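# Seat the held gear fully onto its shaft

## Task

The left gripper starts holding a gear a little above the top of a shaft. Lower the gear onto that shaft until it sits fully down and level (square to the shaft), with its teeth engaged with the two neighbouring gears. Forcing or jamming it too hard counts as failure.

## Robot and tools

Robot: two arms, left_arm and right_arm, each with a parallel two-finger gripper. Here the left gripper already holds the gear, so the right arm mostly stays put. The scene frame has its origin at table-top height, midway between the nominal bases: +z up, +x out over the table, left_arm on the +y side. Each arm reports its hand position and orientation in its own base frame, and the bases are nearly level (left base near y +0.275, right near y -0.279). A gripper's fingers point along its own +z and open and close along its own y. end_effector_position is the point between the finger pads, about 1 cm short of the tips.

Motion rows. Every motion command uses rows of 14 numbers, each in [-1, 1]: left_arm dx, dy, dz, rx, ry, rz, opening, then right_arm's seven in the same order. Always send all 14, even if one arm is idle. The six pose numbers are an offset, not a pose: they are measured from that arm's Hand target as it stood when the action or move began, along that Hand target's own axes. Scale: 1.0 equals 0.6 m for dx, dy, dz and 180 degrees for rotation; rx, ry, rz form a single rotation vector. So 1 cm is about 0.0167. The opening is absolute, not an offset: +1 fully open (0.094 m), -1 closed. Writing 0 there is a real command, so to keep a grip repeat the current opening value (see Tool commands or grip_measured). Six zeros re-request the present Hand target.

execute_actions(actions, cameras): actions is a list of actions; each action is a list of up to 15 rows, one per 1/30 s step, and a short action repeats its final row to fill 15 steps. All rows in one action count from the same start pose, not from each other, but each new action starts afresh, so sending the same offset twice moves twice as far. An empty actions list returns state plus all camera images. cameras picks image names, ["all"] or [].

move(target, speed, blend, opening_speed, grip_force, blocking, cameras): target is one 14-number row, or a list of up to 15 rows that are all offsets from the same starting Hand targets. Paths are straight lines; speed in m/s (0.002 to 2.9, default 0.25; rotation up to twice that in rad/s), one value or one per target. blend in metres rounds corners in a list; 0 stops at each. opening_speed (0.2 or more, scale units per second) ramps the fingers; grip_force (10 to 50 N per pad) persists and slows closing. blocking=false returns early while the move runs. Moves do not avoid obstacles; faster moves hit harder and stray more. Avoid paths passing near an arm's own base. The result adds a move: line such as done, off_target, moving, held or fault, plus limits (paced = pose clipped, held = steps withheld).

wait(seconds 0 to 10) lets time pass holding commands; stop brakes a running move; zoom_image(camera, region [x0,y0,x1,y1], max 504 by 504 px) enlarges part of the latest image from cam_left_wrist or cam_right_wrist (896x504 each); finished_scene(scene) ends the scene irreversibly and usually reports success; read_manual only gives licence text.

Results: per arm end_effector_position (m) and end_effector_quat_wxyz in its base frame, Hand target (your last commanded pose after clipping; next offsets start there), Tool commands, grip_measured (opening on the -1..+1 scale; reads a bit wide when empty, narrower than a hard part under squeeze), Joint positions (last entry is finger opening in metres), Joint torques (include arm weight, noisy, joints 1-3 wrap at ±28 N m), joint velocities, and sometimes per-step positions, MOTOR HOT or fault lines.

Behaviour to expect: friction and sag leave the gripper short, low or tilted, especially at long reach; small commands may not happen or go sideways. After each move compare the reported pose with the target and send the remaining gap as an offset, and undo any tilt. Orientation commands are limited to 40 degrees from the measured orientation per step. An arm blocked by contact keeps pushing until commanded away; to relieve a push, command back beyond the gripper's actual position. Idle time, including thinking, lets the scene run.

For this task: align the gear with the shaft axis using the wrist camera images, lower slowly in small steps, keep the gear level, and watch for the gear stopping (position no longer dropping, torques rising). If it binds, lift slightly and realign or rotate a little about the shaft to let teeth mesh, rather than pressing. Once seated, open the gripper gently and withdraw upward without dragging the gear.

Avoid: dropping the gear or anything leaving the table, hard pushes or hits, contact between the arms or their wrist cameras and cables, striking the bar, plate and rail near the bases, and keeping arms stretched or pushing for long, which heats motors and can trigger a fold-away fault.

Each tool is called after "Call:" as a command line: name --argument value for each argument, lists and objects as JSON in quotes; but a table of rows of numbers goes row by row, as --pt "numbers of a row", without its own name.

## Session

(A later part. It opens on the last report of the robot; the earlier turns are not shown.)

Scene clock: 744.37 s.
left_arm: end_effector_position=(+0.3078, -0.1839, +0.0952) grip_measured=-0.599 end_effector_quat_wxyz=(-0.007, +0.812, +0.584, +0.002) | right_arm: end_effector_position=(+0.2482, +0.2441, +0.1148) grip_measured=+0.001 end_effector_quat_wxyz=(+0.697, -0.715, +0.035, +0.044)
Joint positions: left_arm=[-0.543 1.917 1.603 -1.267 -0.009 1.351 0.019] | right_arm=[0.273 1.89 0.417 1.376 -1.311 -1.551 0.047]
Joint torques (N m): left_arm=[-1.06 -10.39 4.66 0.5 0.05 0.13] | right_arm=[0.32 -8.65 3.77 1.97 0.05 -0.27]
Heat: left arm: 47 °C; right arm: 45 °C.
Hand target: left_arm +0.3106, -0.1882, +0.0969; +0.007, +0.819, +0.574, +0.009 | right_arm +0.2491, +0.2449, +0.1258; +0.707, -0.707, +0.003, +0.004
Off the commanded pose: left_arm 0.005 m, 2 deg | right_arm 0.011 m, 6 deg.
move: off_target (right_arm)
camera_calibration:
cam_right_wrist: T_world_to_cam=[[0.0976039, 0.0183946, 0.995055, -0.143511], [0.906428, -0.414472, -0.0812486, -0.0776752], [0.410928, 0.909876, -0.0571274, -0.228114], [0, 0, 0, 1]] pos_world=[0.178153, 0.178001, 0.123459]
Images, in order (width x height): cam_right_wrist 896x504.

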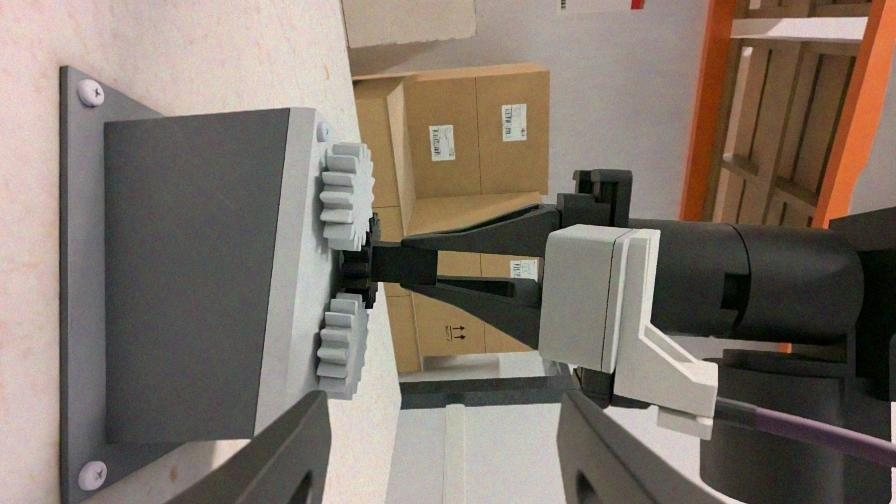

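Call:
move --pt "0 0.0 0.003 0 0 -0.006 -1 0 0 0 0 0 0 0" --pt "0 0.0 0.004 0 0 0.006 -1 0 0 0 0 0 0 0" --pt "0 0 0.004 0 0 -0.003 -1 0 0 0 0 0 0 0" --speed 0.04 --cameras '["all"]'

Call:
zoom_image --camera "cam_right_wrist" --region '[310, 190, 490, 330]'

Call:
zoom_image --camera "cam_left_wrist" --region '[330, 200, 570, 350]'

Scene clock: 751.73 s.
left_arm: end_effector_position=(+0.3078, -0.1839, +0.0947) grip_measured=-0.599 end_effector_quat_wxyz=(-0.007, +0.816, +0.578, +0.002) | right_arm: end_effector_position=(+0.2482, +0.2441, +0.1148) grip_measured=+0.001 end_effector_quat_wxyz=(+0.697, -0.715, +0.035, +0.044)
Joint positions: left_arm=[-0.543 1.917 1.601 -1.265 -0.009 1.366 0.019] | right_arm=[0.273 1.89 0.417 1.376 -1.311 -1.551 0.047]
Joint torques (N m): left_arm=[-1.01 -10.32 4.18 0.57 0.07 -0.1] | right_arm=[0.32 -8.65 3.77 1.96 0.05 -0.27]
Heat: left arm: 48 °C; right arm: 45 °C.
Hand target: left_arm +0.3107, -0.1882, +0.0946; +0.008, +0.816, +0.578, +0.010 | right_arm +0.2491, +0.2449, +0.1258; +0.707, -0.707, +0.003, +0.004
Off the commanded pose: left_arm 0.005 m, 2 deg | right_arm 0.011 m, 6 deg.
move: off_target (right_arm)
camera_calibration:
cam_left_wrist: T_world_to_cam=[[-0.949675, 0.313218, -0.00348932, 0.350907], [0.281211, 0.85743, 0.430969, 0.068698], [0.137979, 0.408299, -0.90236, 0.213199], [0, 0, 0, 1]] pos_world=[0.284512, -0.255863, 0.164]
cam_right_wrist: T_world_to_cam=[[0.0976039, 0.0183946, 0.995055, -0.143511], [0.906428, -0.414472, -0.0812486, -0.0776752], [0.410928, 0.909876, -0.0571274, -0.228114], [0, 0, 0, 1]] pos_world=[0.178153, 0.178001, 0.123459]

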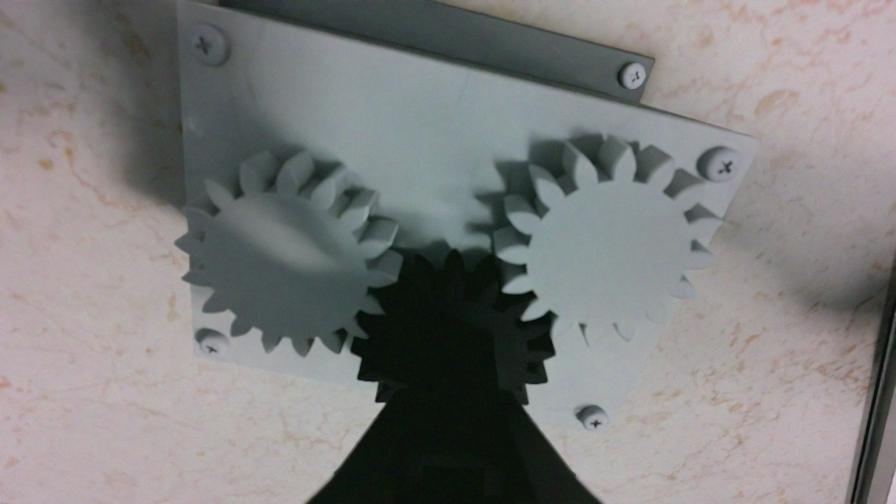

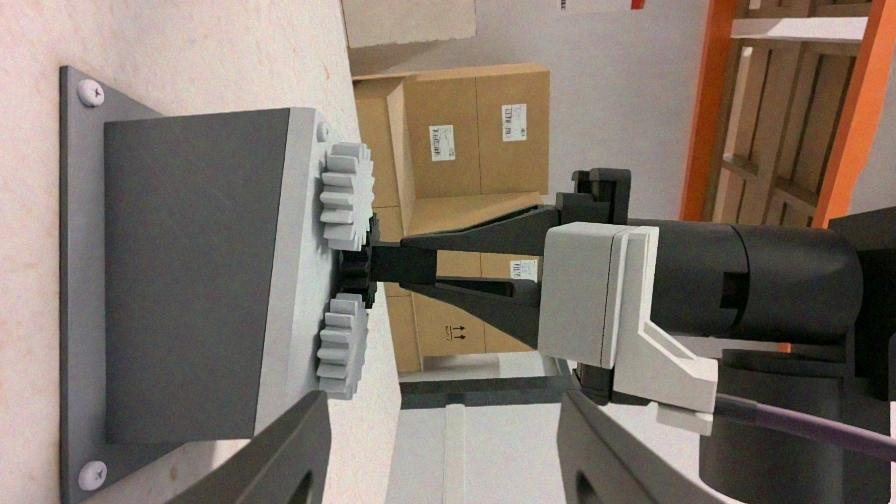

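Scaled by 2.800 from the camera's 896x504 image, which has a finer 1280x720 frame.

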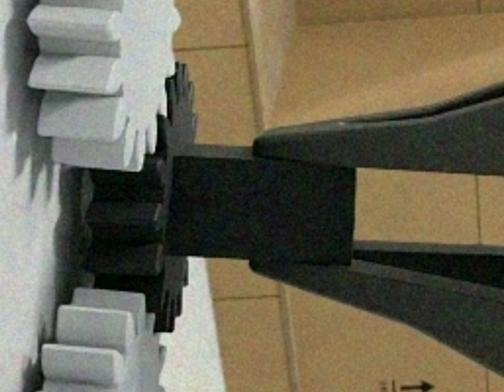

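Scaled by 2.100 from the camera's 896x504 image, which has a finer 1280x720 frame.

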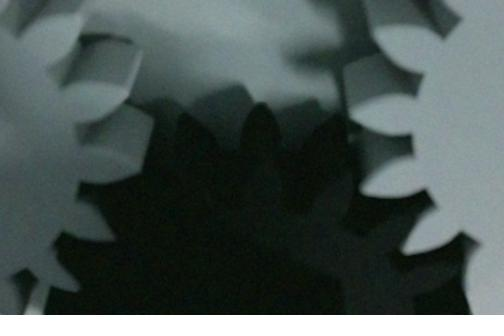

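Call:
move --pt "0 0.0 0.0035 0 0 0.008 -1 0 0 0 0 0 0 0" --pt "0 0.0 0.004 0 0 -0.006 -1 0 0 0 0 0 0 0" --speed 0.04

Scene clock: 755.33 s.
left_arm: end_effector_position=(+0.3078, -0.1839, +0.0944) grip_measured=-0.599 end_effector_quat_wxyz=(-0.007, +0.812, +0.584, +0.002) | right_arm: end_effector_position=(+0.2482, +0.2441, +0.1148) grip_measured=+0.001 end_effector_quat_wxyz=(+0.697, -0.715, +0.035, +0.044)
Joint positions: left_arm=[-0.543 1.917 1.6 -1.264 -0.009 1.352 0.019] | right_arm=[0.273 1.89 0.417 1.376 -1.311 -1.551 0.047]
Joint torques (N m): left_arm=[-1.03 -10.1 3.55 0.64 0.08 -0.12] | right_arm=[0.32 -8.65 3.77 1.96 0.05 -0.27]
Heat: left arm: 48 °C; right arm: 45 °C.
Hand target: left_arm +0.3108, -0.1883, +0.0921; +0.008, +0.811, +0.586, +0.009 | right_arm +0.2491, +0.2449, +0.1258; +0.707, -0.707, +0.003, +0.004
Off the commanded pose: left_arm 0.006 m, 2 deg | right_arm 0.011 m, 6 deg.
move: off_target (right_arm)

Call:
move --pt "0 0.0 -0.004 0.002 0 0 -1 0 0 0 0 0 0 0" --pt "0 0.0 -0.004 0.002 0 0 0.0 0 0 0 0 0 0 0" --speed 0.05 --opening_speed 0.6 --cameras '["all"]'

Call:
zoom_image --camera "cam_right_wrist" --region '[310, 190, 490, 330]'

Scene clock: 761.83 s.
left_arm: end_effector_position=(+0.3137, -0.1875, +0.0945) grip_measured=-0.001 end_effector_quat_wxyz=(+0.006, +0.811, +0.585, +0.008) | right_arm: end_effector_position=(+0.2482, +0.2441, +0.1148) grip_measured=+0.001 end_effector_quat_wxyz=(+0.697, -0.715, +0.035, +0.044)
Joint positions: left_arm=[-0.543 1.917 1.6 -1.236 -0.009 1.348 0.047] | right_arm=[0.273 1.89 0.417 1.376 -1.311 -1.551 0.047]
Joint torques (N m): left_arm=[-0.99 -9.77 4.88 0.29 0.06 -0.09] | right_arm=[0.32 -8.65 3.78 1.96 0.05 -0.27]
Heat: left arm: 49 °C; right arm: 45 °C.
Hand target: left_arm +0.3107, -0.1882, +0.0945; +0.005, +0.811, +0.586, +0.008 | right_arm +0.2491, +0.2449, +0.1258; +0.707, -0.707, +0.003, +0.004
Off the commanded pose: left_arm 0.003 m, 0 deg | right_arm 0.011 m, 6 deg.
move: off_target (right_arm)
camera_calibration:
cam_left_wrist: T_world_to_cam=[[-0.954619, 0.296244, -0.030682, 0.358575], [0.255827, 0.868377, 0.424822, 0.0808521], [0.152494, 0.397694, -0.904757, 0.207312], [0, 0, 0, 1]] pos_world=[0.290004, -0.258883, 0.164221]
cam_right_wrist: T_world_to_cam=[[0.0976039, 0.0183946, 0.995055, -0.143511], [0.906428, -0.414472, -0.0812486, -0.0776752], [0.410928, 0.909876, -0.0571274, -0.228114], [0, 0, 0, 1]] pos_world=[0.178153, 0.178001, 0.123459]

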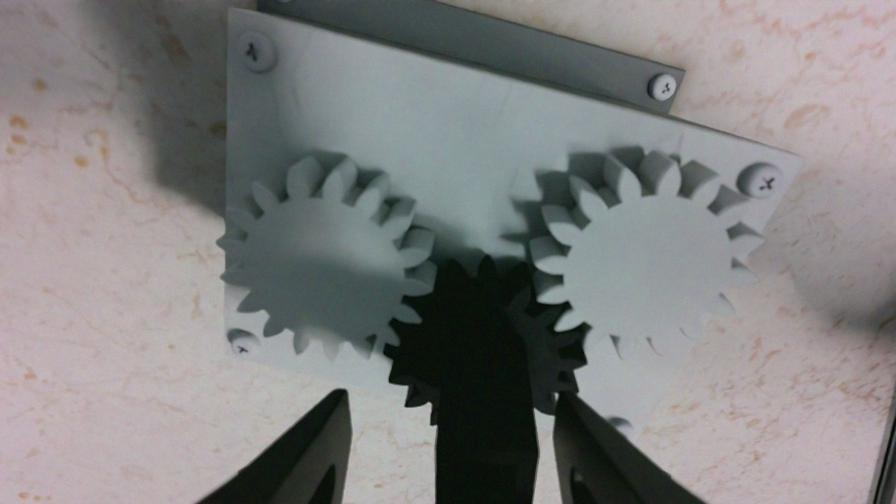

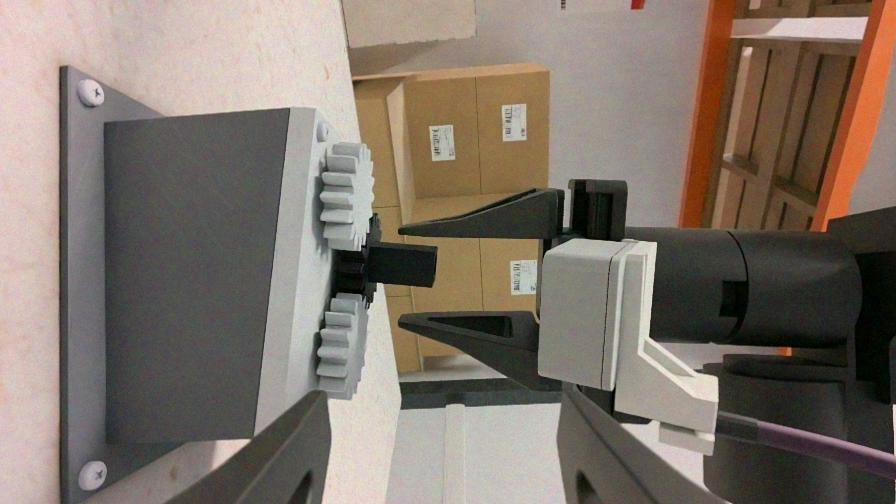

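Scaled by 2.800 from the camera's 896x504 image, which has a finer 1280x720 frame.

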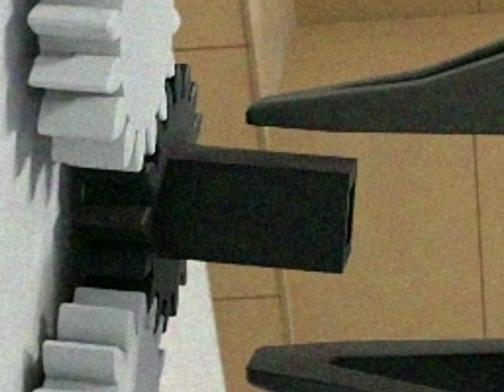

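Call:
move --target '[0,0,-0.12,0,0,0,0.2,0,0,0,0,0,0,0]' --speed 0.12 --cameras '["all"]'

Call:
zoom_image --camera "cam_right_wrist" --region '[310, 190, 490, 330]'

Scene clock: 766.37 s.
left_arm: end_effector_position=(+0.3130, -0.1871, +0.1619) grip_measured=+0.199 end_effector_quat_wxyz=(+0.012, +0.810, +0.586, +0.010) | right_arm: end_effector_position=(+0.2482, +0.2441, +0.1148) grip_measured=+0.001 end_effector_quat_wxyz=(+0.697, -0.715, +0.035, +0.044)
Joint positions: left_arm=[-0.543 1.917 1.868 -1.492 -0.009 1.347 0.056] | right_arm=[0.273 1.89 0.417 1.376 -1.311 -1.551 0.047]
Joint torques (N m): left_arm=[-1.16 -8.2 7.98 -0.02 0.08 -0.07] | right_arm=[0.34 -8.65 3.77 1.96 0.05 -0.27]
Heat: left arm: 49 °C; right arm: 45 °C.
Hand target: left_arm +0.3094, -0.1883, +0.1665; +0.005, +0.811, +0.586, +0.008 | right_arm +0.2491, +0.2449, +0.1258; +0.707, -0.707, +0.003, +0.004
Off the commanded pose: left_arm 0.006 m, 1 deg | right_arm 0.011 m, 6 deg.
move: off_target (right_arm)
camera_calibration:
cam_left_wrist: T_world_to_cam=[[-0.95468, 0.294574, -0.0425748, 0.361539], [0.250057, 0.871404, 0.42205, 0.0548159], [0.161425, 0.392277, -0.905572, 0.264553], [0, 0, 0, 1]] pos_world=[0.288742, -0.258045, 0.231829]
cam_right_wrist: T_world_to_cam=[[0.0976039, 0.0183946, 0.995055, -0.143511], [0.906428, -0.414472, -0.0812486, -0.0776752], [0.410928, 0.909876, -0.0571274, -0.228114], [0, 0, 0, 1]] pos_world=[0.178153, 0.178001, 0.123459]

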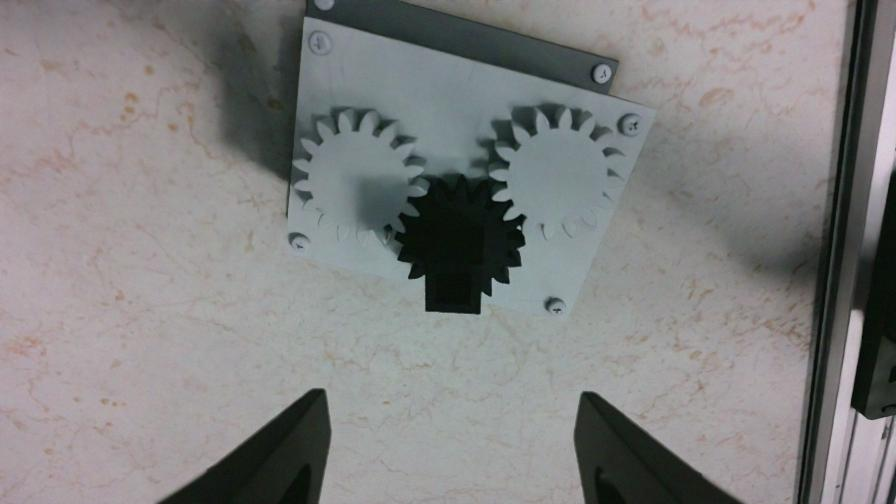

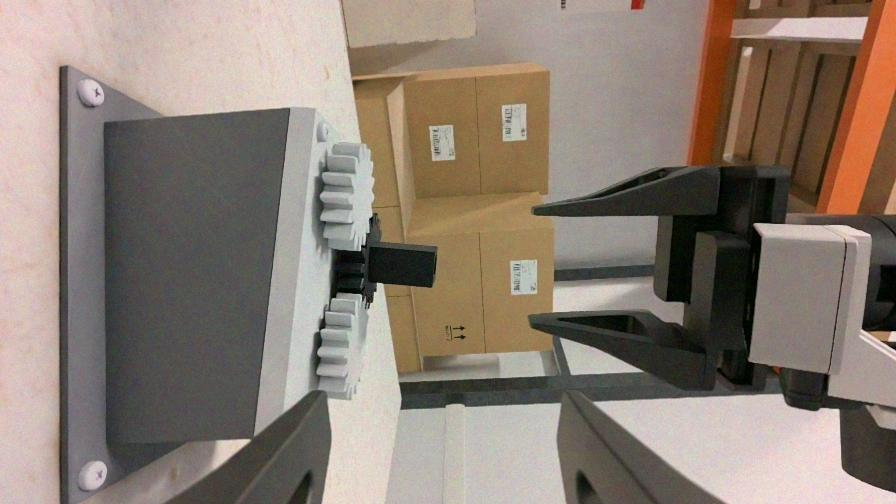

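Scaled by 2.800 from the camera's 896x504 image, which has a finer 1280x720 frame.

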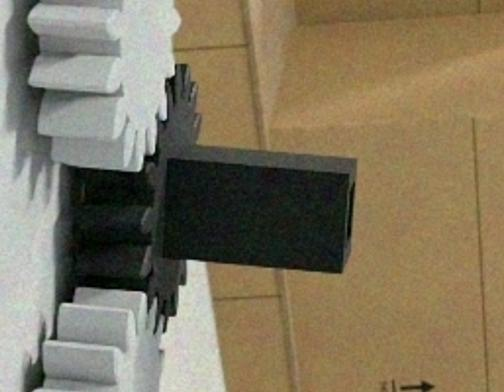

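Call:
finished_scene --scene 1

The scene is finished: the task was done.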